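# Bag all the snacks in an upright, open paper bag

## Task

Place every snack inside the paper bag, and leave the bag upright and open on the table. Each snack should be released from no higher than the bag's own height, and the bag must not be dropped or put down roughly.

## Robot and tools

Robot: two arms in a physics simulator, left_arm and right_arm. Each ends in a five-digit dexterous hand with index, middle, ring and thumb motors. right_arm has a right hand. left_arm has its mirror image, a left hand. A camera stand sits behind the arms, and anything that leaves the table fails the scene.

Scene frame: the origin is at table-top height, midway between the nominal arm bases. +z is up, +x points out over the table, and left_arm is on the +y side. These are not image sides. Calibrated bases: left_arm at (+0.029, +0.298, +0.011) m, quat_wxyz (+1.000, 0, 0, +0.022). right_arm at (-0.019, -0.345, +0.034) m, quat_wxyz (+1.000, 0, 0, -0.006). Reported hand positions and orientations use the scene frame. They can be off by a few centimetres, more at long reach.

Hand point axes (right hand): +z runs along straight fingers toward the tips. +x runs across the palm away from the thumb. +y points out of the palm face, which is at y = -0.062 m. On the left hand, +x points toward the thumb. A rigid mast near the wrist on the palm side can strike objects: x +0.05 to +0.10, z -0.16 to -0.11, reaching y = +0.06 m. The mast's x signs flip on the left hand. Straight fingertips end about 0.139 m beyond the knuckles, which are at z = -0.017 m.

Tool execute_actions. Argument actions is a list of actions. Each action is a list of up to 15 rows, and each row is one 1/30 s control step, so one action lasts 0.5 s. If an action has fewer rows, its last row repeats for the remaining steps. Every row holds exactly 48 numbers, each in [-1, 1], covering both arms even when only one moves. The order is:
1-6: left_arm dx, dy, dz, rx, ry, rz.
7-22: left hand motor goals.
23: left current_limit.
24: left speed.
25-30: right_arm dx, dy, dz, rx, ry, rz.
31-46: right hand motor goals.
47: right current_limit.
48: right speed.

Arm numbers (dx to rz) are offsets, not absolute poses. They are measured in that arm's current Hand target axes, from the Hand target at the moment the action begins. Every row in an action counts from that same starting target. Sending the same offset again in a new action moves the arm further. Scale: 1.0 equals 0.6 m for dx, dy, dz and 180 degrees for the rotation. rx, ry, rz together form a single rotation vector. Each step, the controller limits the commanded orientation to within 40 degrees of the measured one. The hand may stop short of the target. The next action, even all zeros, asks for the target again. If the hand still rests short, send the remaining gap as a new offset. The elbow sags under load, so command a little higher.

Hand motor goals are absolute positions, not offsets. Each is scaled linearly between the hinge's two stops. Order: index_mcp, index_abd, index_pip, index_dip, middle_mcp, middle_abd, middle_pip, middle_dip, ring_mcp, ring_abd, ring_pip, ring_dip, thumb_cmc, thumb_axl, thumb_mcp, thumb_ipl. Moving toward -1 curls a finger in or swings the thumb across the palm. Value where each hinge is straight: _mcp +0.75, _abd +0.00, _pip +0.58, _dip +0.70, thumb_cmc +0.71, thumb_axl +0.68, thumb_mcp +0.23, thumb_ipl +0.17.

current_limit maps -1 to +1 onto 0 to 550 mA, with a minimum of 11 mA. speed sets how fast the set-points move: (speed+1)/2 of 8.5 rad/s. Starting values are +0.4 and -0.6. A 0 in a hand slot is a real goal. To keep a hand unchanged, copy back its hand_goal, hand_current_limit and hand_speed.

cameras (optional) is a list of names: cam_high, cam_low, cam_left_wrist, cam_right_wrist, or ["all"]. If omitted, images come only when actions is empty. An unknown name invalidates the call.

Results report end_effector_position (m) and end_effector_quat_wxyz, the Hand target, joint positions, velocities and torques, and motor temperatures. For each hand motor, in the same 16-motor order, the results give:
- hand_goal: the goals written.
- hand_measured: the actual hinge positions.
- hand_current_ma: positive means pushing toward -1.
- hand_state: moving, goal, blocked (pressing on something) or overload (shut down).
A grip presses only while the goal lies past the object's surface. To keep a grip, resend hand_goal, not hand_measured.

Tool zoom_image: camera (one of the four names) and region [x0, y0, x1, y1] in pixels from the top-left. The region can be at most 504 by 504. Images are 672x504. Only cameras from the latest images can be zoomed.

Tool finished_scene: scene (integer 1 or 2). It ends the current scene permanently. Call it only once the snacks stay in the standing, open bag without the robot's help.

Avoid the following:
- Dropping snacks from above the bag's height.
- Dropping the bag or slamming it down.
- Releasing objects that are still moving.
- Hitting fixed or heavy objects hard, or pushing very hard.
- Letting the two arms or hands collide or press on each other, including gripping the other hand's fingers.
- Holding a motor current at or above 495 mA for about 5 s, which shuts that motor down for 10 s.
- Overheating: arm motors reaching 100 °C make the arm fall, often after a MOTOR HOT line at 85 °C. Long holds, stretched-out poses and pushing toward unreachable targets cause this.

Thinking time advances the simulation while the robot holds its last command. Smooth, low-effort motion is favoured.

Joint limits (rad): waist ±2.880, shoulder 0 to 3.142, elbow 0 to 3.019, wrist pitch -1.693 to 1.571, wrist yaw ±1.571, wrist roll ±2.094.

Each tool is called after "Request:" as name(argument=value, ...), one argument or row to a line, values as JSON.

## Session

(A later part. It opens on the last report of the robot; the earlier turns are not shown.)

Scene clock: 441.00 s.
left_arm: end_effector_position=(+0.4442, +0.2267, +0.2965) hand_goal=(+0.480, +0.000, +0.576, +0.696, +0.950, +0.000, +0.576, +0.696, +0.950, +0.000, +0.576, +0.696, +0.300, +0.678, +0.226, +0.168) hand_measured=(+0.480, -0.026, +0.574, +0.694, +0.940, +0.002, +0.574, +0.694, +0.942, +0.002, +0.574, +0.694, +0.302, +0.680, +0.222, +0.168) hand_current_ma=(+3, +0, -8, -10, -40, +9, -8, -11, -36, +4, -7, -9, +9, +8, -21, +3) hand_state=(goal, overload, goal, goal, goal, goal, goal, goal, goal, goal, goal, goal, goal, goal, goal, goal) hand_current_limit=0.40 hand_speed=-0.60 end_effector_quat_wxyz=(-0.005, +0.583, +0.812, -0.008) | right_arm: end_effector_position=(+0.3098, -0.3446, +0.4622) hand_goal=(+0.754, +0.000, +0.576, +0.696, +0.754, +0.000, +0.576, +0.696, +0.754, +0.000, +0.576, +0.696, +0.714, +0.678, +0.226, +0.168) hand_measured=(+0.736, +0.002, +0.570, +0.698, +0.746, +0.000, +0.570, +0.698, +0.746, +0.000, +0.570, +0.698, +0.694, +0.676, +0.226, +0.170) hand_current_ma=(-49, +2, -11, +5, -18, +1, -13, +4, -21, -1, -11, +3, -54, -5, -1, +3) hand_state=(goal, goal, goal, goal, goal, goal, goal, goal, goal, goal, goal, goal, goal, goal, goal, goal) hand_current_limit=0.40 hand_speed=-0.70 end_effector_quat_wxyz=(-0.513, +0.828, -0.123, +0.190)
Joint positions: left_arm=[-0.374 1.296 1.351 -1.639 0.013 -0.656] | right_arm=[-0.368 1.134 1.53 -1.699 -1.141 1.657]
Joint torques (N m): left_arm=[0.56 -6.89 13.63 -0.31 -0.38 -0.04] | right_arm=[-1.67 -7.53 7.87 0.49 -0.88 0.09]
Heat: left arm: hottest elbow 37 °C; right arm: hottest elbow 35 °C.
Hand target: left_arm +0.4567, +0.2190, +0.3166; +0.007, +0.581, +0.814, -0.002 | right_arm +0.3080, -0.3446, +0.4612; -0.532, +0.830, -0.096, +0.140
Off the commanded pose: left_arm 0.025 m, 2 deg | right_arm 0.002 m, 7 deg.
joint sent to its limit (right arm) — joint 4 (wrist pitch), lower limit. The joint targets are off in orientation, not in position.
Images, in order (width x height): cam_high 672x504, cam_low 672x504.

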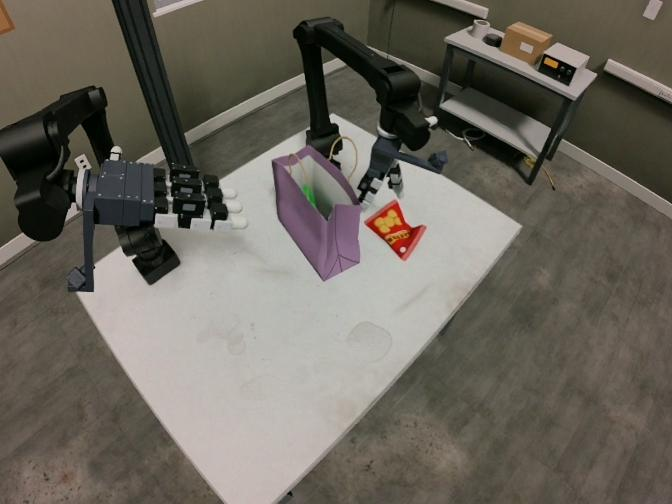

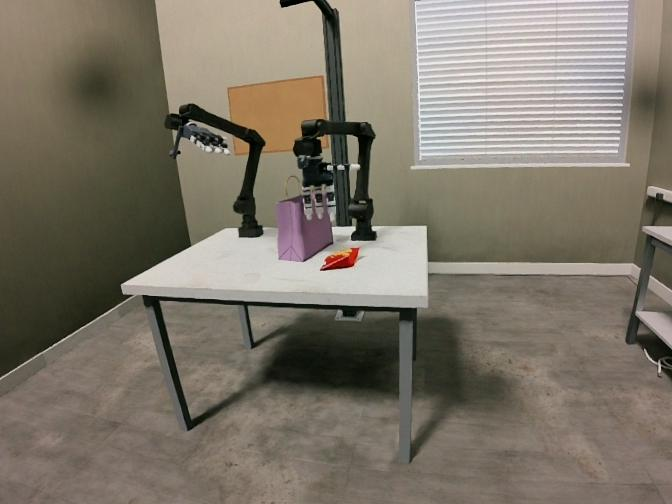

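Request:
execute_actions(
  actions=[
    [[0.0476,-0.0307,-0.039,0,0,-0.1833,0.48,0,0.3,0.696,0.95,0,0.576,0.696,0.95,0,0.576,0.696,0.3,0.678,0.226,0.168,0.4,-0.6,0,0,0,0,0,0,0.754,0,0.576,0.696,0.754,0,0.576,0.696,0.754,0,0.576,0.696,0.714,0.678,0.226,0.168,0.4,-0.7]],
    [[0.0365,-0.0074,-0.0333,0,0,-0.1833,0.453,0,0.0,0.696,0.95,0,0.576,0.696,0.95,0,0.576,0.696,0.0,0.678,0.226,0.168,0.4,-0.6,0,0,0,0,0,0,0.754,0,0.576,0.696,0.754,0,0.576,0.696,0.754,0,0.576,0.696,0.714,0.678,0.226,0.168,0.4,-0.7]],
    [[-0.0029,-0.0332,-0.05,0.1444,0,0,0.453,0,-0.3,0.696,0.95,0,0.576,0.696,0.95,0,0.576,0.696,-0.3,0.678,0.226,0.168,0.4,-0.6,0,0,0,0,0,0,0.754,0,0.576,0.696,0.754,0,0.576,0.696,0.754,0,0.576,0.696,0.714,0.678,0.226,0.168,0.4,-0.7]],
    [[-0.0112,-0.0365,-0.0008,0.1444,0,0,0.453,0,-0.3,0.696,0.95,0,0.576,0.696,0.95,0,0.576,0.696,-0.571,0.678,0.226,0.168,0.4,-0.6,0,0,0,0,0,0,0.754,0,0.576,0.696,0.754,0,0.576,0.696,0.754,0,0.576,0.696,0.714,0.678,0.226,0.168,0.4,-0.7]],
    [[-0.0098,0.0428,0.0536,0.1444,0,0,0.453,0,-0.3,0.696,0.95,0,0.576,0.696,0.95,0,0.576,0.696,-0.571,0.678,0.226,0.168,0.4,-0.6,0,0,0,0,0,0,0.754,0,0.576,0.696,0.754,0,0.576,0.696,0.754,0,0.576,0.696,0.714,0.678,0.226,0.168,0.4,-0.7]],
    [[0.0043,0.1897,-0.0106,0,0,0,0.453,0,-0.3,0.696,0.95,0,0.576,0.696,0.95,0,0.576,0.696,-0.571,0.678,0.226,0.168,0.4,-0.6,0,0,0,0,0,0,0.754,0,0.576,0.696,0.754,0,0.576,0.696,0.754,0,0.576,0.696,0.714,0.678,0.226,0.168,0.4,-0.7]],
    [[0.0043,0.1733,-0.014,0,0,0,0.453,0,-0.3,0.696,0.95,0,0.576,0.696,0.95,0,0.576,0.696,-0.571,0.678,0.226,0.168,0.4,-0.6,0,0,0,0,0,0,0.754,0,0.576,0.696,0.754,0,0.576,0.696,0.754,0,0.576,0.696,0.714,0.678,0.226,0.168,0.4,-0.7]],
  ],
  cameras=["cam_high","cam_low","cam_left_wrist"],
)

Request:
zoom_image(
  camera="cam_high",
  region=[330, 120, 490, 280],
)

Scene clock: 450.33 s.
left_arm: end_effector_position=(+0.4167, +0.2551, +0.1469) hand_goal=(+0.454, +0.000, -0.300, +0.696, +0.950, +0.000, +0.576, +0.696, +0.950, +0.000, +0.576, +0.696, -0.570, +0.678, +0.226, +0.168) hand_measured=(+0.448, -0.026, -0.298, +0.694, +0.938, +0.002, +0.572, +0.694, +0.940, +0.002, +0.574, +0.694, -0.570, +0.680, +0.222, +0.168) hand_current_ma=(-28, +0, +11, -9, -57, +7, -12, -11, -48, +3, -11, -9, +2, +8, -16, +3) hand_state=(goal, overload, goal, goal, goal, goal, goal, goal, goal, goal, goal, goal, goal, goal, goal, goal) hand_current_limit=0.40 hand_speed=-0.60 end_effector_quat_wxyz=(+0.016, -0.003, +0.806, -0.592) | right_arm: end_effector_position=(+0.3098, -0.3446, +0.4622) hand_goal=(+0.754, +0.000, +0.576, +0.696, +0.754, +0.000, +0.576, +0.696, +0.754, +0.000, +0.576, +0.696, +0.714, +0.678, +0.226, +0.168) hand_measured=(+0.736, +0.002, +0.570, +0.698, +0.746, +0.000, +0.570, +0.698, +0.746, +0.000, +0.570, +0.698, +0.694, +0.676, +0.226, +0.170) hand_current_ma=(-49, +2, -11, +5, -18, +1, -13, +4, -21, -1, -11, +3, -54, -5, -1, +3) hand_state=(goal, goal, goal, goal, goal, goal, goal, goal, goal, goal, goal, goal, goal, goal, goal, goal) hand_current_limit=0.40 hand_speed=-0.70 end_effector_quat_wxyz=(-0.513, +0.828, -0.123, +0.190)
Joint positions: left_arm=[0.195 1.639 1.169 -1.682 1.206 -0.935] | right_arm=[-0.368 1.134 1.53 -1.699 -1.141 1.657]
Joint torques (N m): left_arm=[1.55 -10.52 8.55 -0.99 0.75 0.11] | right_arm=[-1.32 -7.65 7.8 0.47 -0.9 0.1]
Heat: left arm: hottest elbow 38 °C; right arm: hottest elbow 35 °C.
Hand target: left_arm +0.4217, +0.2581, +0.1492; -0.024, +0.038, +0.773, -0.633 | right_arm +0.3080, -0.3446, +0.4612; -0.532, +0.830, -0.096, +0.140
Off the commanded pose: left_arm 0.006 m, 9 deg | right_arm 0.002 m, 7 deg.
joint sent to its limit (left arm) — joint 4 (wrist pitch), lower limit. The joint targets are off in orientation, not in position.
joint sent to its limit (right arm) — joint 4 (wrist pitch), lower limit. The joint targets are off in orientation, not in position.
Images, in order (width x height): cam_high 672x504, cam_low 672x504, cam_left_wrist 672x504.

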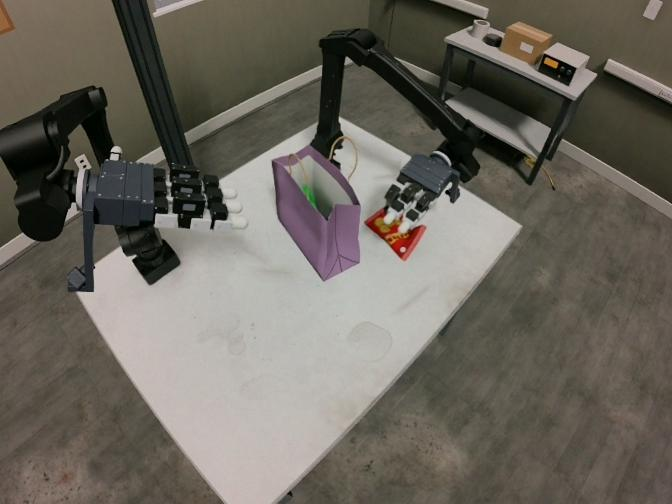

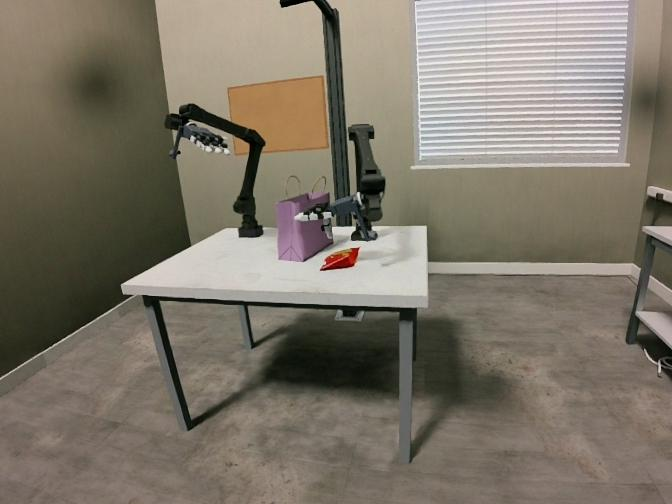

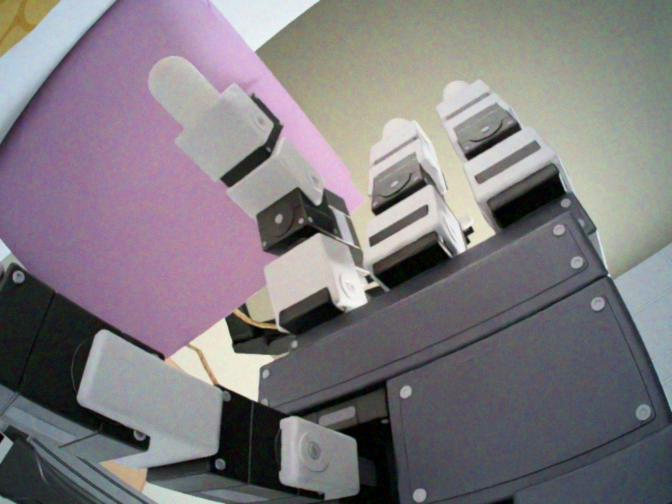

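Scaled by 3.150.

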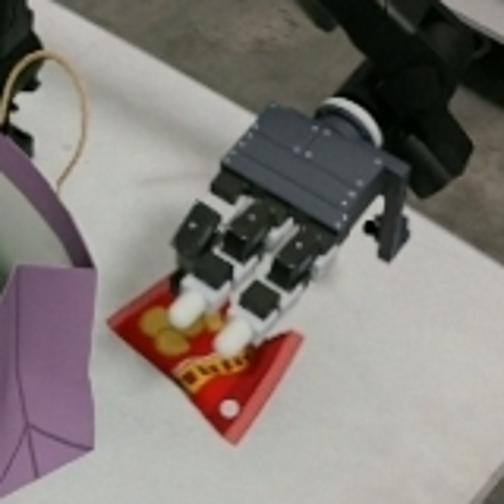

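Request:
execute_actions(
  actions=[
    [[0.0031,0.1034,-0.0136,0,0,0,0.453,0,-0.3,0.696,0.95,0,0.576,0.696,0.95,0,0.576,0.696,-0.571,0.678,0.226,0.168,0.4,-0.6,0,0,0,0,0,0,0.754,0,0.576,0.696,0.754,0,0.576,0.696,0.754,0,0.576,0.696,0.714,0.678,0.226,0.168,0.4,-0.7]],
    [[0.0,0.0554,0.0118,0,0,0,0.453,0,-0.3,0.696,0.95,0,0.576,0.696,0.95,0,0.576,0.696,-0.571,0.678,0.226,0.168,0.4,-0.6,0,0,0,0,0,0,0.754,0,0.576,0.696,0.754,0,0.576,0.696,0.754,0,0.576,0.696,0.714,0.678,0.226,0.168,0.4,-0.7]],
  ],
  cameras=["cam_high","cam_low","cam_left_wrist"],
)

Request:
zoom_image(
  camera="cam_high",
  region=[330, 140, 490, 300],
)

Request:
zoom_image(
  camera="cam_low",
  region=[260, 180, 420, 290],
)

Scene clock: 452.57 s.
left_arm: end_effector_position=(+0.4234, +0.2751, +0.0608) hand_goal=(+0.454, +0.000, -0.300, +0.696, +0.950, +0.000, +0.576, +0.696, +0.950, +0.000, +0.576, +0.696, -0.570, +0.678, +0.226, +0.168) hand_measured=(+0.450, -0.026, -0.298, +0.696, +0.938, +0.002, +0.572, +0.694, +0.940, +0.002, +0.574, +0.694, -0.570, +0.680, +0.222, +0.168) hand_current_ma=(-15, +0, +11, -3, -57, +7, -12, -11, -48, +3, -11, -9, +2, +8, -16, +3) hand_state=(goal, overload, goal, goal, goal, goal, goal, goal, goal, goal, goal, goal, goal, goal, goal, goal) hand_current_limit=0.40 hand_speed=-0.60 end_effector_quat_wxyz=(+0.003, +0.024, +0.799, -0.601) | right_arm: end_effector_position=(+0.3098, -0.3446, +0.4622) hand_goal=(+0.754, +0.000, +0.576, +0.696, +0.754, +0.000, +0.576, +0.696, +0.754, +0.000, +0.576, +0.696, +0.714, +0.678, +0.226, +0.168) hand_measured=(+0.736, +0.002, +0.570, +0.698, +0.746, +0.000, +0.570, +0.698, +0.746, +0.000, +0.570, +0.698, +0.694, +0.676, +0.226, +0.170) hand_current_ma=(-49, +2, -11, +5, -18, +1, -13, +4, -21, -1, -11, +3, -54, -5, -1, +3) hand_state=(goal, goal, goal, goal, goal, goal, goal, goal, goal, goal, goal, goal, goal, goal, goal, goal) hand_current_limit=0.40 hand_speed=-0.70 end_effector_quat_wxyz=(-0.513, +0.828, -0.123, +0.190)
Joint positions: left_arm=[0.236 1.854 1.163 -1.682 1.16 -0.689] | right_arm=[-0.368 1.134 1.53 -1.699 -1.141 1.657]
Joint torques (N m): left_arm=[1.85 -11.34 6.26 -1.33 0.55 0.09] | right_arm=[-1.2 -7.53 7.95 0.35 -0.9 0.15]
Heat: left arm: hottest elbow 38 °C; right arm: hottest elbow 35 °C.
Hand target: left_arm +0.4225, +0.2782, +0.0559; -0.024, +0.037, +0.773, -0.633 | right_arm +0.3080, -0.3446, +0.4612; -0.532, +0.830, -0.096, +0.140
Off the commanded pose: left_arm 0.006 m, 6 deg | right_arm 0.002 m, 7 deg.
joint sent to its limit (left arm) — joint 4 (wrist pitch), lower limit. The joint targets are off in orientation, not in position.
joint sent to its limit (right arm) — joint 4 (wrist pitch), lower limit. The joint targets are off in orientation, not in position.
Images, in order (width x height): cam_high 672x504, cam_low 672x504, cam_left_wrist 672x504.

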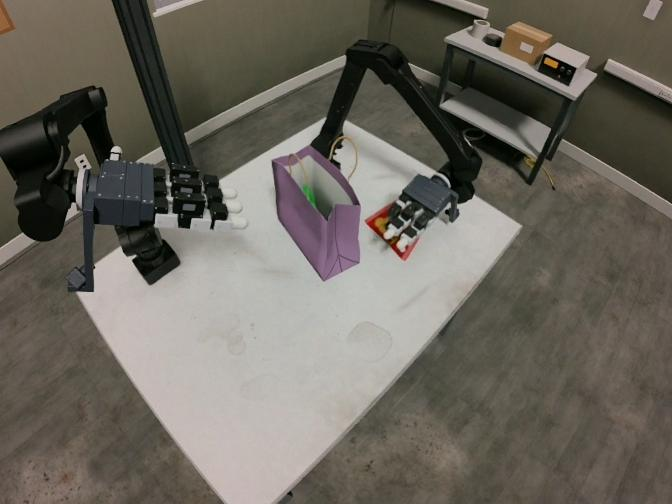

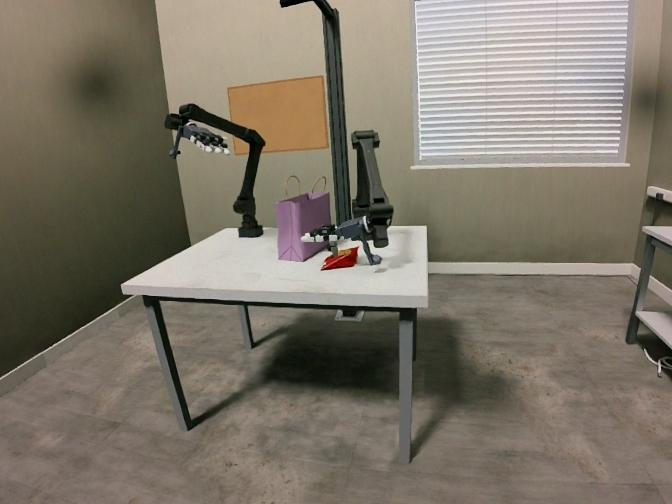

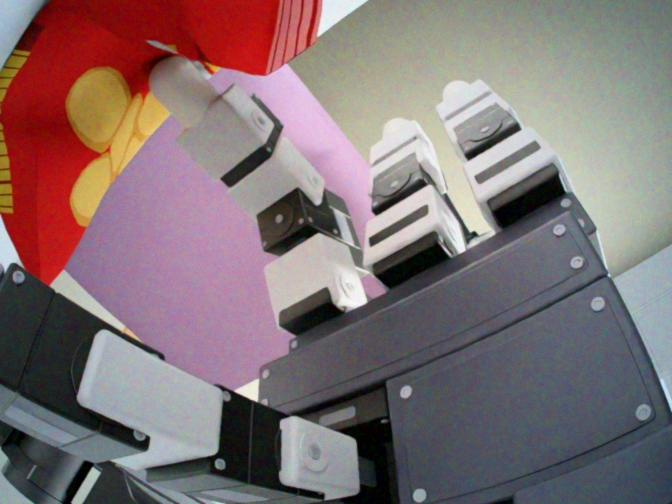

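Scaled by 3.150.

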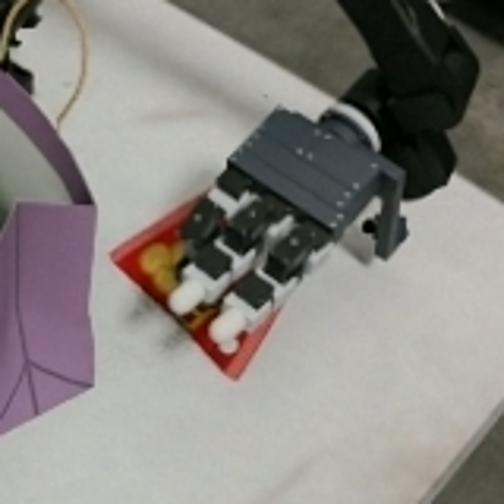

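Scaled by 3.150.

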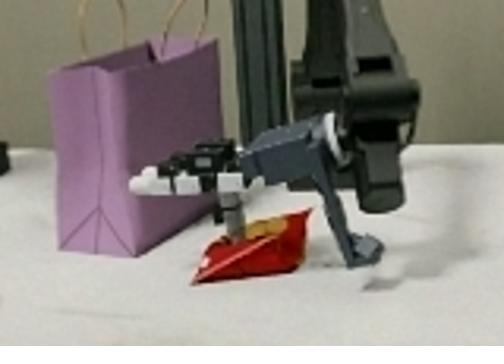

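Request:
execute_actions(
  actions=[
    [[0.0,0.0,0.0,0,0,0,0.35,0,-0.33,0.696,0.95,0,0.576,0.696,0.95,0,0.576,0.696,-0.571,0.678,-0.1,0.168,0.45,-0.7,0,0,0,0,0,0,0.754,0,0.576,0.696,0.754,0,0.576,0.696,0.754,0,0.576,0.696,0.714,0.678,0.226,0.168,0.4,-0.7]],
    [[0.0,0.0,0.0,0,0,0,0.2,0,-0.4,0.696,0.95,0,0.576,0.696,0.95,0,0.576,0.696,-0.571,0.678,-0.3,0.168,0.45,-0.7,0,0,0,0,0,0,0.754,0,0.576,0.696,0.754,0,0.576,0.696,0.754,0,0.576,0.696,0.714,0.678,0.226,0.168,0.4,-0.7]],
    [[0.0,0.0,0.0,0,0,0,0.12,0,-0.48,0.696,0.95,0,0.576,0.696,0.95,0,0.576,0.696,-0.571,0.678,-0.38,0.168,0.45,-0.7,0,0,0,0,0,0,0.754,0,0.576,0.696,0.754,0,0.576,0.696,0.754,0,0.576,0.696,0.714,0.678,0.226,0.168,0.4,-0.7]],
  ],
  cameras=["cam_high","cam_low","cam_left_wrist"],
)

Request:
zoom_image(
  camera="cam_low",
  region=[260, 180, 420, 290],
)

Scene clock: 454.87 s.
left_arm: end_effector_position=(+0.4235, +0.2752, +0.0607) hand_goal=(+0.120, +0.000, -0.480, +0.696, +0.950, +0.000, +0.576, +0.696, +0.950, +0.000, +0.576, +0.696, -0.570, +0.678, -0.380, +0.168) hand_measured=(+0.188, -0.026, -0.414, +0.706, +0.938, +0.002, +0.572, +0.694, +0.940, +0.002, +0.574, +0.694, -0.570, +0.680, -0.312, +0.182) hand_current_ma=(+330, +0, +302, +42, -57, +7, -12, -11, -48, +3, -11, -9, +2, +8, +399, +78) hand_state=(blocked, overload, blocked, goal, goal, goal, goal, goal, goal, goal, goal, goal, goal, goal, blocked, goal) hand_current_limit=0.45 hand_speed=-0.70 end_effector_quat_wxyz=(+0.004, +0.025, +0.799, -0.601) | right_arm: end_effector_position=(+0.3098, -0.3446, +0.4622) hand_goal=(+0.754, +0.000, +0.576, +0.696, +0.754, +0.000, +0.576, +0.696, +0.754, +0.000, +0.576, +0.696, +0.714, +0.678, +0.226, +0.168) hand_measured=(+0.736, +0.002, +0.570, +0.698, +0.746, +0.000, +0.570, +0.698, +0.746, +0.000, +0.570, +0.698, +0.694, +0.676, +0.226, +0.170) hand_current_ma=(-49, +2, -11, +5, -18, +1, -13, +4, -21, -1, -11, +3, -54, -5, -1, +3) hand_state=(goal, goal, goal, goal, goal, goal, goal, goal, goal, goal, goal, goal, goal, goal, goal, goal) hand_current_limit=0.40 hand_speed=-0.70 end_effector_quat_wxyz=(-0.513, +0.828, -0.123, +0.190)
Joint positions: left_arm=[0.236 1.854 1.163 -1.682 1.159 -0.686] | right_arm=[-0.368 1.134 1.53 -1.699 -1.141 1.657]
Joint torques (N m): left_arm=[1.79 -11.22 6.23 -1.37 0.58 0.1] | right_arm=[-1.03 -8.35 7.75 0.25 -0.86 0.09]
Heat: left arm: hottest elbow 37 °C; right arm: hottest elbow 35 °C.
Hand target: left_arm +0.4225, +0.2782, +0.0559; -0.024, +0.037, +0.773, -0.633 | right_arm +0.3080, -0.3446, +0.4612; -0.532, +0.830, -0.096, +0.140
Off the commanded pose: left_arm 0.006 m, 6 deg | right_arm 0.002 m, 7 deg.
joint sent to its limit (left arm) — joint 4 (wrist pitch), lower limit. The joint targets are off in orientation, not in position.
joint sent to its limit (right arm) — joint 4 (wrist pitch), lower limit. The joint targets are off in orientation, not in position.
Images, in order (width x height): cam_high 672x504, cam_low 672x504, cam_left_wrist 672x504.

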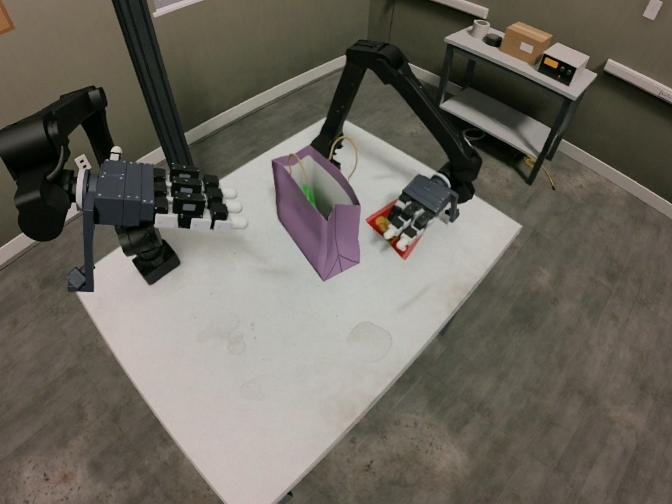

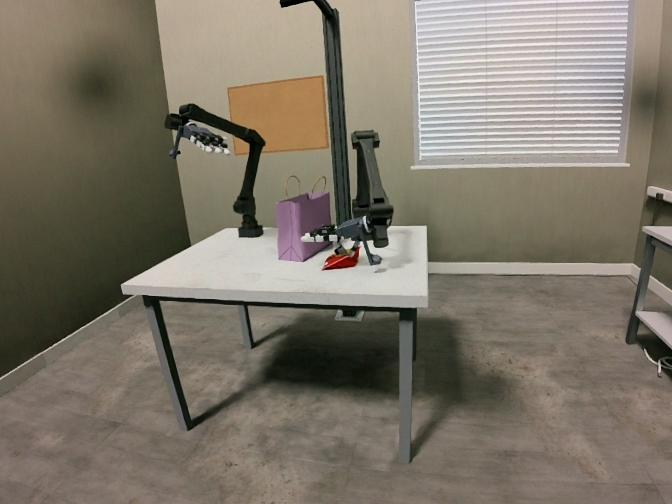

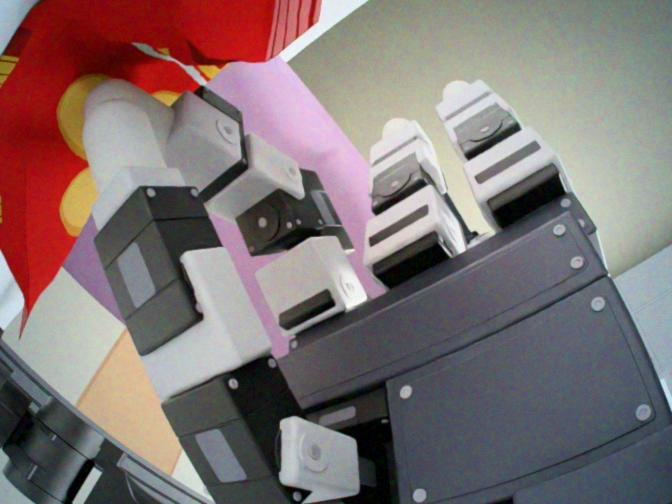

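Scaled by 3.150.

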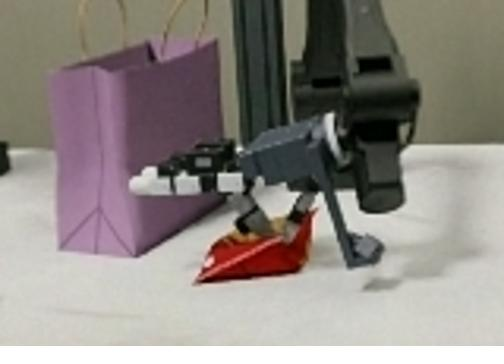

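Request:
execute_actions(
  actions=[
    [[0,-0.0815,-0.0173,0,0,0,0.1,0,-0.5,0.696,0.95,0,0.576,0.696,0.95,0,0.576,0.696,-0.571,0.678,-0.4,0.168,0.5,-0.7,0,0,0,0,0,0,0.754,0,0.576,0.696,0.754,0,0.576,0.696,0.754,0,0.576,0.696,0.714,0.678,0.226,0.168,0.4,-0.7]],
  ],
  cameras=["cam_high","cam_low","cam_left_wrist"],
)

Request:
zoom_image(
  camera="cam_low",
  region=[260, 180, 420, 290],
)

Request:
zoom_image(
  camera="cam_high",
  region=[330, 140, 490, 300],
)

Scene clock: 457.03 s.
left_arm: end_effector_position=(+0.4208, +0.2761, +0.1009) hand_goal=(+0.100, +0.000, -0.500, +0.696, +0.950, +0.000, +0.576, +0.696, +0.950, +0.000, +0.576, +0.696, -0.570, +0.678, -0.400, +0.168) hand_measured=(+0.188, -0.026, -0.418, +0.710, +0.938, +0.002, +0.572, +0.694, +0.940, +0.002, +0.574, +0.694, -0.570, +0.680, -0.314, +0.182) hand_current_ma=(+412, +0, +380, +58, -57, +7, -12, -11, -48, +3, -11, -9, +2, +8, +413, +82) hand_state=(blocked, overload, blocked, goal, goal, goal, goal, goal, goal, goal, goal, goal, goal, goal, blocked, goal) hand_current_limit=0.50 hand_speed=-0.70 end_effector_quat_wxyz=(+0.014, +0.011, +0.808, -0.589) | right_arm: end_effector_position=(+0.3098, -0.3446, +0.4622) hand_goal=(+0.754, +0.000, +0.576, +0.696, +0.754, +0.000, +0.576, +0.696, +0.754, +0.000, +0.576, +0.696, +0.714, +0.678, +0.226, +0.168) hand_measured=(+0.736, +0.002, +0.570, +0.698, +0.746, +0.000, +0.570, +0.698, +0.746, +0.000, +0.570, +0.698, +0.694, +0.676, +0.226, +0.170) hand_current_ma=(-49, +2, -11, +5, -18, +1, -13, +4, -21, -1, -11, +3, -54, -5, -1, +3) hand_state=(goal, goal, goal, goal, goal, goal, goal, goal, goal, goal, goal, goal, goal, goal, goal, goal) hand_current_limit=0.40 hand_speed=-0.70 end_effector_quat_wxyz=(-0.513, +0.828, -0.123, +0.190)
Joint positions: left_arm=[0.236 1.746 1.163 -1.682 1.163 -0.797] | right_arm=[-0.368 1.134 1.53 -1.699 -1.141 1.657]
Joint torques (N m): left_arm=[1.55 -12.51 7.27 -1.2 0.79 -0.04] | right_arm=[-1.08 -8.23 7.75 0.38 -0.87 0.11]
Heat: left arm: hottest elbow 37 °C; right arm: hottest elbow 35 °C.
Hand target: left_arm +0.4220, +0.2787, +0.1060; -0.024, +0.037, +0.773, -0.633 | right_arm +0.3080, -0.3446, +0.4612; -0.532, +0.830, -0.096, +0.140
Off the commanded pose: left_arm 0.006 m, 8 deg | right_arm 0.002 m, 7 deg.
joint sent to its limit (left arm) — joint 4 (wrist pitch), lower limit. The joint targets are off in orientation, not in position.
joint sent to its limit (right arm) — joint 4 (wrist pitch), lower limit. The joint targets are off in orientation, not in position.
Images, in order (width x height): cam_high 672x504, cam_low 672x504, cam_left_wrist 672x504.

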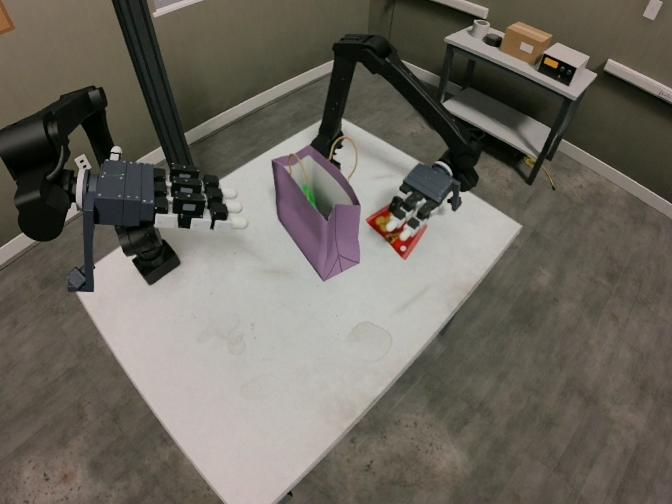

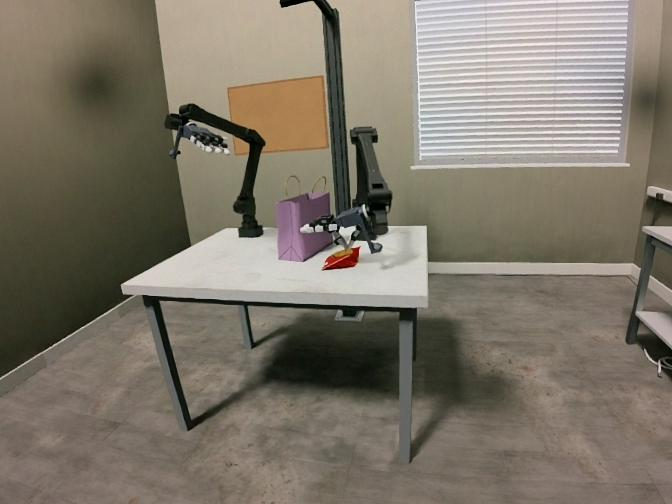

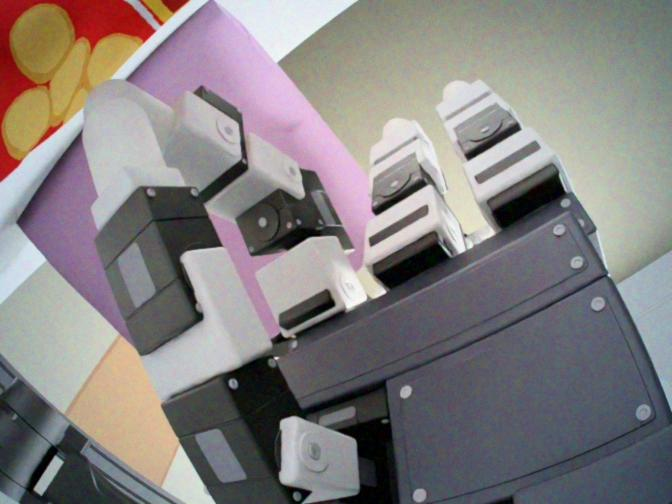

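Scaled by 3.150.

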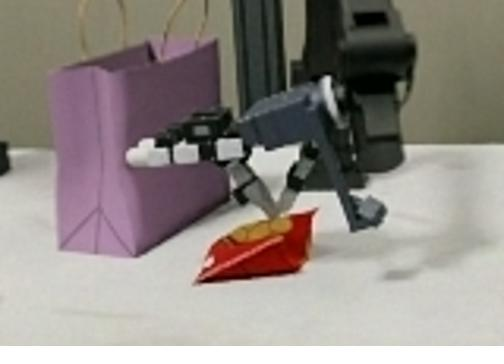

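Scaled by 3.150.

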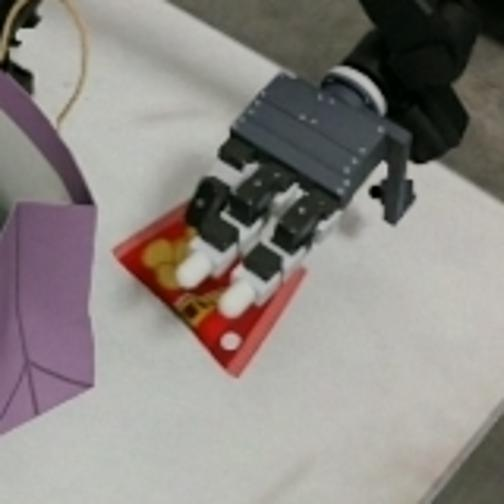

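Request:
execute_actions(
  actions=[
    [[0.0017,-0.0607,0.0453,0,0,0,0.233,0,0.576,0.696,0.95,0,0.576,0.696,0.95,0,0.576,0.696,-0.571,0.678,0.226,0.168,0.5,-0.5,0,0,0,0,0,0,0.754,0,0.576,0.696,0.754,0,0.576,0.696,0.754,0,0.576,0.696,0.714,0.678,0.226,0.168,0.4,-0.7]],
    [[0.0,0.0734,0.0156,0,0,0,0.233,0,0.576,0.696,0.95,0,0.576,0.696,0.95,0,0.576,0.696,-0.571,0.678,0.226,0.168,0.45,-0.7,0,0,0,0,0,0,0.754,0,0.576,0.696,0.754,0,0.576,0.696,0.754,0,0.576,0.696,0.714,0.678,0.226,0.168,0.4,-0.7]],
  ],
  cameras=["cam_high","cam_low","cam_left_wrist"],
)

Request:
zoom_image(
  camera="cam_low",
  region=[260, 180, 420, 290],
)

Request:
zoom_image(
  camera="cam_high",
  region=[330, 140, 490, 300],
)

Scene clock: 459.43 s.
left_arm: end_effector_position=(+0.4198, +0.2450, +0.0956) hand_goal=(+0.234, +0.000, +0.576, +0.696, +0.950, +0.000, +0.576, +0.696, +0.950, +0.000, +0.576, +0.696, -0.570, +0.678, +0.226, +0.168) hand_measured=(+0.222, -0.026, +0.568, +0.698, +0.938, +0.002, +0.572, +0.694, +0.940, +0.002, +0.574, +0.694, -0.570, +0.680, +0.222, +0.170) hand_current_ma=(-51, +0, -30, +10, -57, +7, -12, -11, -48, +3, -11, -9, +2, +8, -20, +9) hand_state=(goal, overload, goal, goal, goal, goal, goal, goal, goal, goal, goal, goal, goal, goal, goal, goal) hand_current_limit=0.45 hand_speed=-0.70 end_effector_quat_wxyz=(+0.003, +0.024, +0.793, -0.608) | right_arm: end_effector_position=(+0.3098, -0.3446, +0.4622) hand_goal=(+0.754, +0.000, +0.576, +0.696, +0.754, +0.000, +0.576, +0.696, +0.754, +0.000, +0.576, +0.696, +0.714, +0.678, +0.226, +0.168) hand_measured=(+0.736, +0.002, +0.570, +0.698, +0.746, +0.000, +0.570, +0.698, +0.746, +0.000, +0.570, +0.698, +0.694, +0.676, +0.226, +0.170) hand_current_ma=(-49, +2, -11, +5, -18, +1, -13, +4, -21, -1, -11, +3, -54, -5, -1, +3) hand_state=(goal, goal, goal, goal, goal, goal, goal, goal, goal, goal, goal, goal, goal, goal, goal, goal) hand_current_limit=0.40 hand_speed=-0.70 end_effector_quat_wxyz=(-0.513, +0.828, -0.123, +0.190)
Joint positions: left_arm=[0.175 1.766 1.148 -1.682 1.215 -0.775] | right_arm=[-0.368 1.134 1.53 -1.699 -1.141 1.657]
Joint torques (N m): left_arm=[1.14 -10.93 6.54 -1.2 0.67 0.08] | right_arm=[-1.26 -7.65 7.79 0.23 -0.9 0.1]
Heat: left arm: hottest elbow 37 °C; right arm: hottest elbow 35 °C.
Hand target: left_arm +0.4181, +0.2445, +0.0912; -0.024, +0.037, +0.773, -0.633 | right_arm +0.3080, -0.3446, +0.4612; -0.532, +0.830, -0.096, +0.140
Off the commanded pose: left_arm 0.005 m, 5 deg | right_arm 0.002 m, 7 deg.
joint sent to its limit (left arm) — joint 4 (wrist pitch), lower limit. The joint targets are off in orientation, not in position.
joint sent to its limit (right arm) — joint 4 (wrist pitch), lower limit. The joint targets are off in orientation, not in position.
Images, in order (width x height): cam_high 672x504, cam_low 672x504, cam_left_wrist 672x504.

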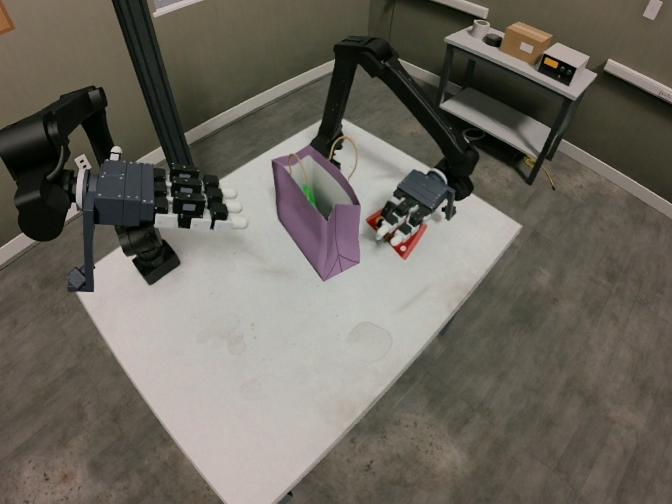

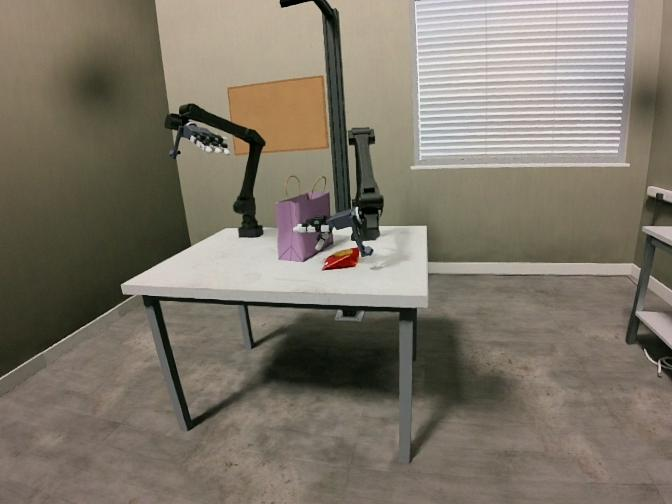

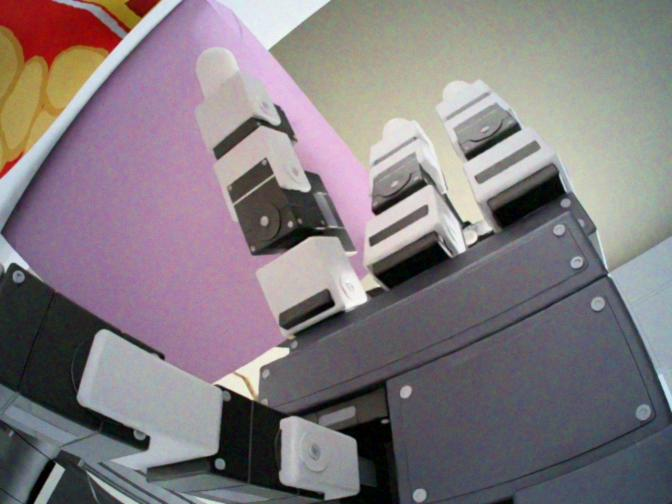

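Scaled by 3.150.

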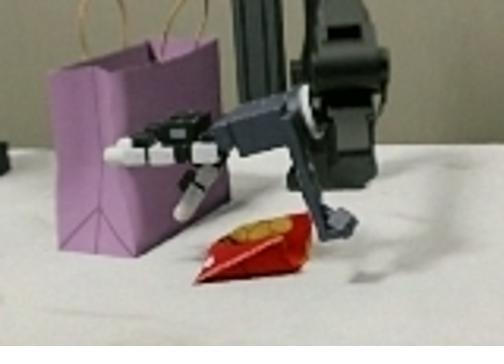

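Scaled by 3.150.

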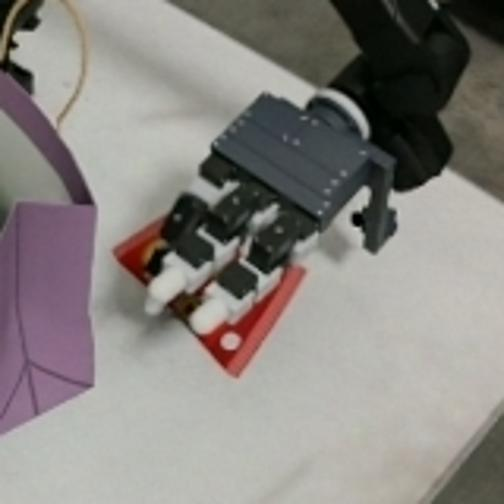

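Request:
execute_actions(
  actions=[
    [[0.0,0.0587,0.0125,0,0,0,0.233,0,0.576,0.696,0.95,0,0.576,0.696,0.95,0,0.576,0.696,-0.571,0.678,0.226,0.168,0.45,-0.7,0,0,0,0,0,0,0.754,0,0.576,0.696,0.754,0,0.576,0.696,0.754,0,0.576,0.696,0.714,0.678,0.226,0.168,0.4,-0.7]],
    [[0.0,0.0,0.0,0,0,0,0.16,0,0.3,0.696,0.95,0,0.576,0.696,0.95,0,0.576,0.696,-0.571,0.678,0.1,0.168,0.45,-0.7,0,0,0,0,0,0,0.754,0,0.576,0.696,0.754,0,0.576,0.696,0.754,0,0.576,0.696,0.714,0.678,0.226,0.168,0.4,-0.7]],
    [[0.0,0.0,0.0,0,0,0,0.14,0,0.05,0.696,0.95,0,0.576,0.696,0.95,0,0.576,0.696,-0.571,0.678,0.0,0.168,0.45,-0.7,0,0,0,0,0,0,0.754,0,0.576,0.696,0.754,0,0.576,0.696,0.754,0,0.576,0.696,0.714,0.678,0.226,0.168,0.4,-0.7]],
  ],
  cameras=["cam_high","cam_low","cam_left_wrist"],
)

Request:
zoom_image(
  camera="cam_low",
  region=[260, 180, 420, 290],
)

Request:
zoom_image(
  camera="cam_high",
  region=[330, 140, 490, 300],
)

Scene clock: 461.97 s.
left_arm: end_effector_position=(+0.4215, +0.2443, +0.0599) hand_goal=(+0.140, +0.000, +0.050, +0.696, +0.950, +0.000, +0.576, +0.696, +0.950, +0.000, +0.576, +0.696, -0.570, +0.678, +0.000, +0.168) hand_measured=(+0.138, -0.026, +0.056, +0.698, +0.938, +0.002, +0.572, +0.694, +0.940, +0.002, +0.574, +0.694, -0.570, +0.680, +0.002, +0.170) hand_current_ma=(-8, +0, +20, +10, -57, +7, -12, -11, -48, +3, -11, -9, +2, +8, +15, +8) hand_state=(goal, overload, goal, goal, goal, goal, goal, goal, goal, goal, goal, goal, goal, goal, goal, goal) hand_current_limit=0.45 hand_speed=-0.70 end_effector_quat_wxyz=(-0.006, +0.033, +0.786, -0.617) | right_arm: end_effector_position=(+0.3098, -0.3446, +0.4622) hand_goal=(+0.754, +0.000, +0.576, +0.696, +0.754, +0.000, +0.576, +0.696, +0.754, +0.000, +0.576, +0.696, +0.714, +0.678, +0.226, +0.168) hand_measured=(+0.736, +0.002, +0.570, +0.698, +0.746, +0.000, +0.570, +0.698, +0.746, +0.000, +0.570, +0.698, +0.694, +0.676, +0.226, +0.170) hand_current_ma=(-49, +2, -11, +5, -18, +1, -13, +4, -21, -1, -11, +3, -54, -5, -1, +3) hand_state=(goal, goal, goal, goal, goal, goal, goal, goal, goal, goal, goal, goal, goal, goal, goal, goal) hand_current_limit=0.40 hand_speed=-0.70 end_effector_quat_wxyz=(-0.513, +0.828, -0.123, +0.190)
Joint positions: left_arm=[0.175 1.862 1.148 -1.682 1.211 -0.68] | right_arm=[-0.368 1.134 1.53 -1.699 -1.141 1.657]
Joint torques (N m): left_arm=[1.2 -11.4 5.75 -1.32 0.57 0.1] | right_arm=[-1.2 -7.24 7.8 0.29 -0.91 0.08]
Heat: left arm: hottest elbow 37 °C; right arm: hottest elbow 35 °C.
Hand target: left_arm +0.4184, +0.2441, +0.0552; -0.024, +0.037, +0.773, -0.633 | right_arm +0.3080, -0.3446, +0.4612; -0.532, +0.830, -0.096, +0.140
Off the commanded pose: left_arm 0.006 m, 3 deg | right_arm 0.002 m, 7 deg.
joint sent to its limit (left arm) — joint 4 (wrist pitch), lower limit. The joint targets are off in orientation, not in position.
joint sent to its limit (right arm) — joint 4 (wrist pitch), lower limit. The joint targets are off in orientation, not in position.
Images, in order (width x height): cam_high 672x504, cam_low 672x504, cam_left_wrist 672x504.

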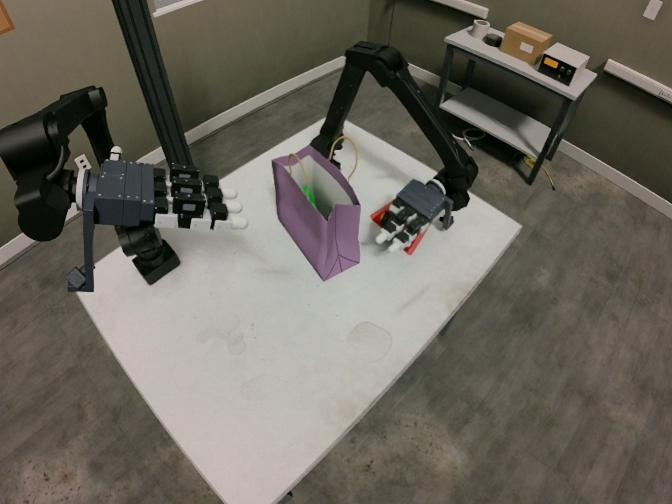

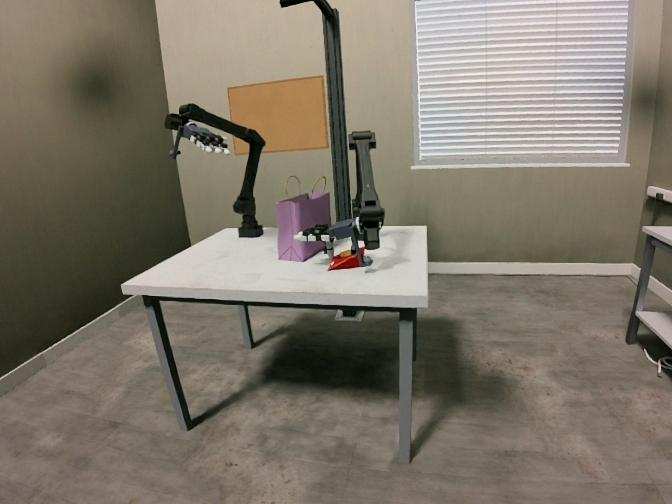

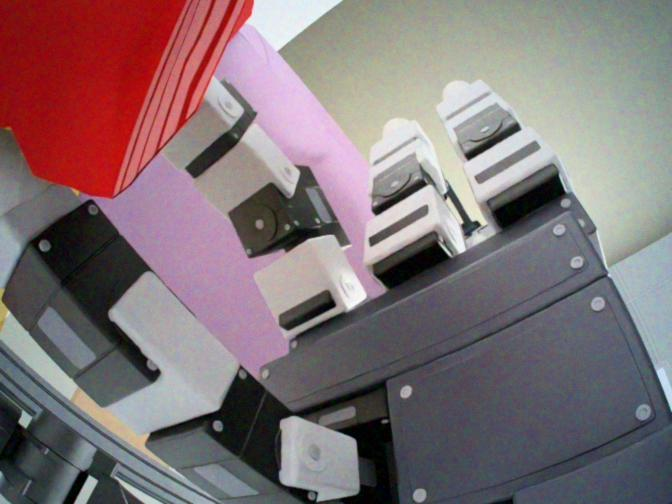

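Scaled by 3.150.

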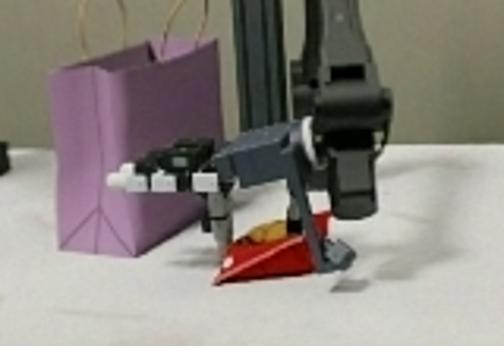

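Scaled by 3.150.

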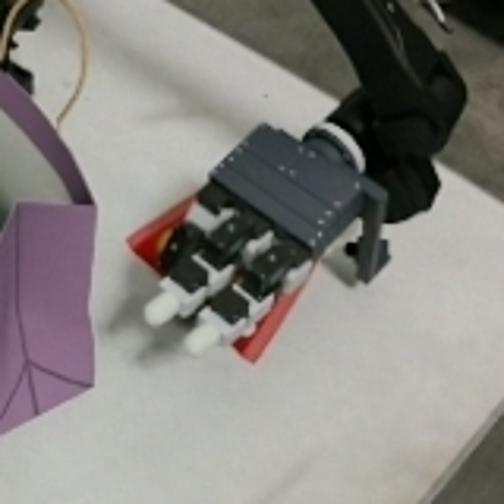

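Request:
execute_actions(
  actions=[
    [[0.0,0.0,0.0,0,0,0,0.12,0,-0.15,0.696,0.95,0,0.576,0.696,0.95,0,0.576,0.696,-0.571,0.678,-0.12,0.168,0.45,-0.7,0,0,0,0,0,0,0.754,0,0.576,0.696,0.754,0,0.576,0.696,0.754,0,0.576,0.696,0.714,0.678,0.226,0.168,0.4,-0.7]],
    [[0.0,0.0,0.0,0,0,0,0.1,0,-0.35,0.696,0.95,0,0.576,0.696,0.95,0,0.576,0.696,-0.571,0.678,-0.25,0.168,0.45,-0.7,0,0,0,0,0,0,0.754,0,0.576,0.696,0.754,0,0.576,0.696,0.754,0,0.576,0.696,0.714,0.678,0.226,0.168,0.4,-0.7]],
    [[0.0,0.0,0.0,0,0,0,0.08,0,-0.45,0.696,0.95,0,0.576,0.696,0.95,0,0.576,0.696,-0.571,0.678,-0.33,0.168,0.45,-0.7,0,0,0,0,0,0,0.754,0,0.576,0.696,0.754,0,0.576,0.696,0.754,0,0.576,0.696,0.714,0.678,0.226,0.168,0.4,-0.7]],
  ],
  cameras=["cam_high","cam_low","cam_left_wrist"],
)

Request:
zoom_image(
  camera="cam_low",
  region=[260, 180, 420, 290],
)

Request:
zoom_image(
  camera="cam_high",
  region=[330, 140, 490, 300],
)

Scene clock: 464.30 s.
left_arm: end_effector_position=(+0.4215, +0.2443, +0.0598) hand_goal=(+0.080, +0.000, -0.450, +0.696, +0.950, +0.000, +0.576, +0.696, +0.950, +0.000, +0.576, +0.696, -0.570, +0.678, -0.330, +0.168) hand_measured=(+0.128, -0.026, -0.348, +0.712, +0.938, +0.002, +0.572, +0.694, +0.940, +0.002, +0.574, +0.694, -0.570, +0.680, -0.244, +0.182) hand_current_ma=(+231, +0, +399, +66, -57, +7, -12, -11, -48, +3, -11, -9, +2, +8, +399, +76) hand_state=(blocked, overload, blocked, goal, goal, goal, goal, goal, goal, goal, goal, goal, goal, goal, blocked, goal) hand_current_limit=0.45 hand_speed=-0.70 end_effector_quat_wxyz=(-0.006, +0.033, +0.786, -0.617) | right_arm: end_effector_position=(+0.3098, -0.3446, +0.4622) hand_goal=(+0.754, +0.000, +0.576, +0.696, +0.754, +0.000, +0.576, +0.696, +0.754, +0.000, +0.576, +0.696, +0.714, +0.678, +0.226, +0.168) hand_measured=(+0.736, +0.002, +0.570, +0.698, +0.746, +0.000, +0.570, +0.698, +0.746, +0.000, +0.570, +0.698, +0.694, +0.676, +0.226, +0.170) hand_current_ma=(-49, +2, -11, +5, -18, +1, -13, +4, -21, -1, -11, +3, -54, -5, -1, +3) hand_state=(goal, goal, goal, goal, goal, goal, goal, goal, goal, goal, goal, goal, goal, goal, goal, goal) hand_current_limit=0.40 hand_speed=-0.70 end_effector_quat_wxyz=(-0.513, +0.828, -0.123, +0.190)
Joint positions: left_arm=[0.175 1.862 1.148 -1.682 1.21 -0.68] | right_arm=[-0.368 1.134 1.53 -1.699 -1.141 1.657]
Joint torques (N m): left_arm=[1.38 -11.58 5.74 -1.33 0.61 0.09] | right_arm=[-1.32 -7.18 7.79 0.51 -0.89 0.09]
Heat: left arm: hottest elbow 36 °C; right arm: hottest elbow 35 °C.
Hand target: left_arm +0.4185, +0.2441, +0.0552; -0.024, +0.037, +0.773, -0.633 | right_arm +0.3080, -0.3446, +0.4612; -0.532, +0.830, -0.096, +0.140
Off the commanded pose: left_arm 0.006 m, 3 deg | right_arm 0.002 m, 7 deg.
joint sent to its limit (left arm) — joint 4 (wrist pitch), lower limit. The joint targets are off in orientation, not in position.
joint sent to its limit (right arm) — joint 4 (wrist pitch), lower limit. The joint targets are off in orientation, not in position.
Images, in order (width x height): cam_high 672x504, cam_low 672x504, cam_left_wrist 672x504.

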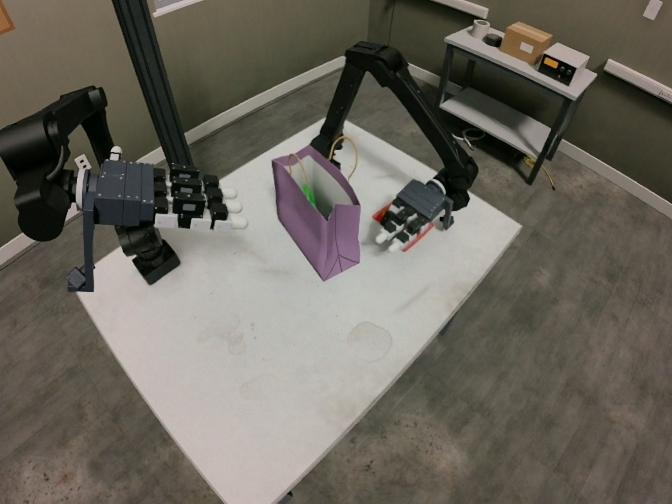

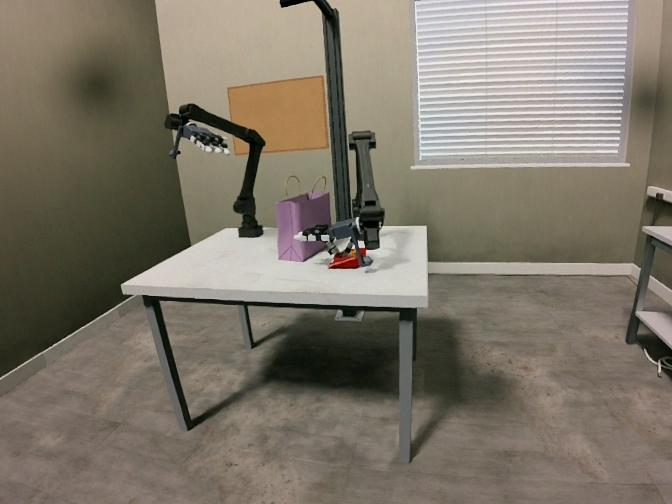

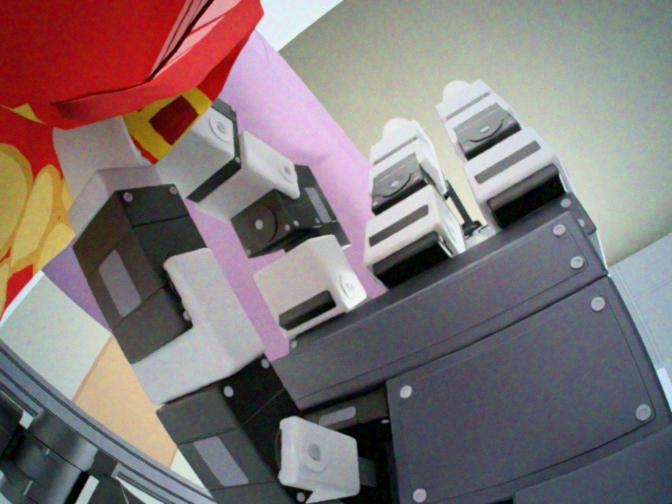

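Scaled by 3.150.

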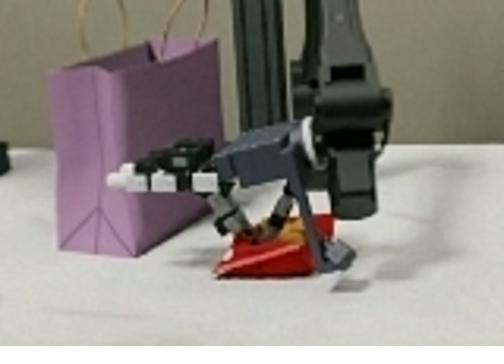

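Scaled by 3.150.

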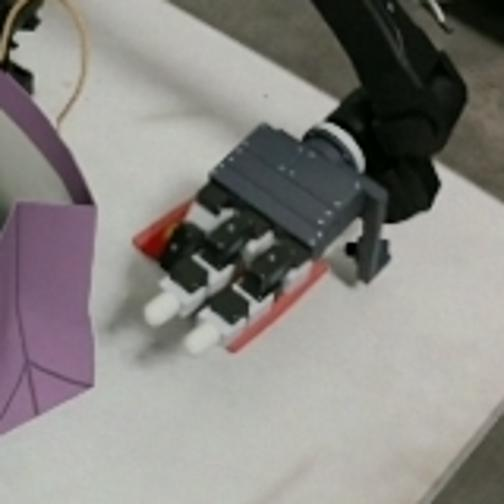

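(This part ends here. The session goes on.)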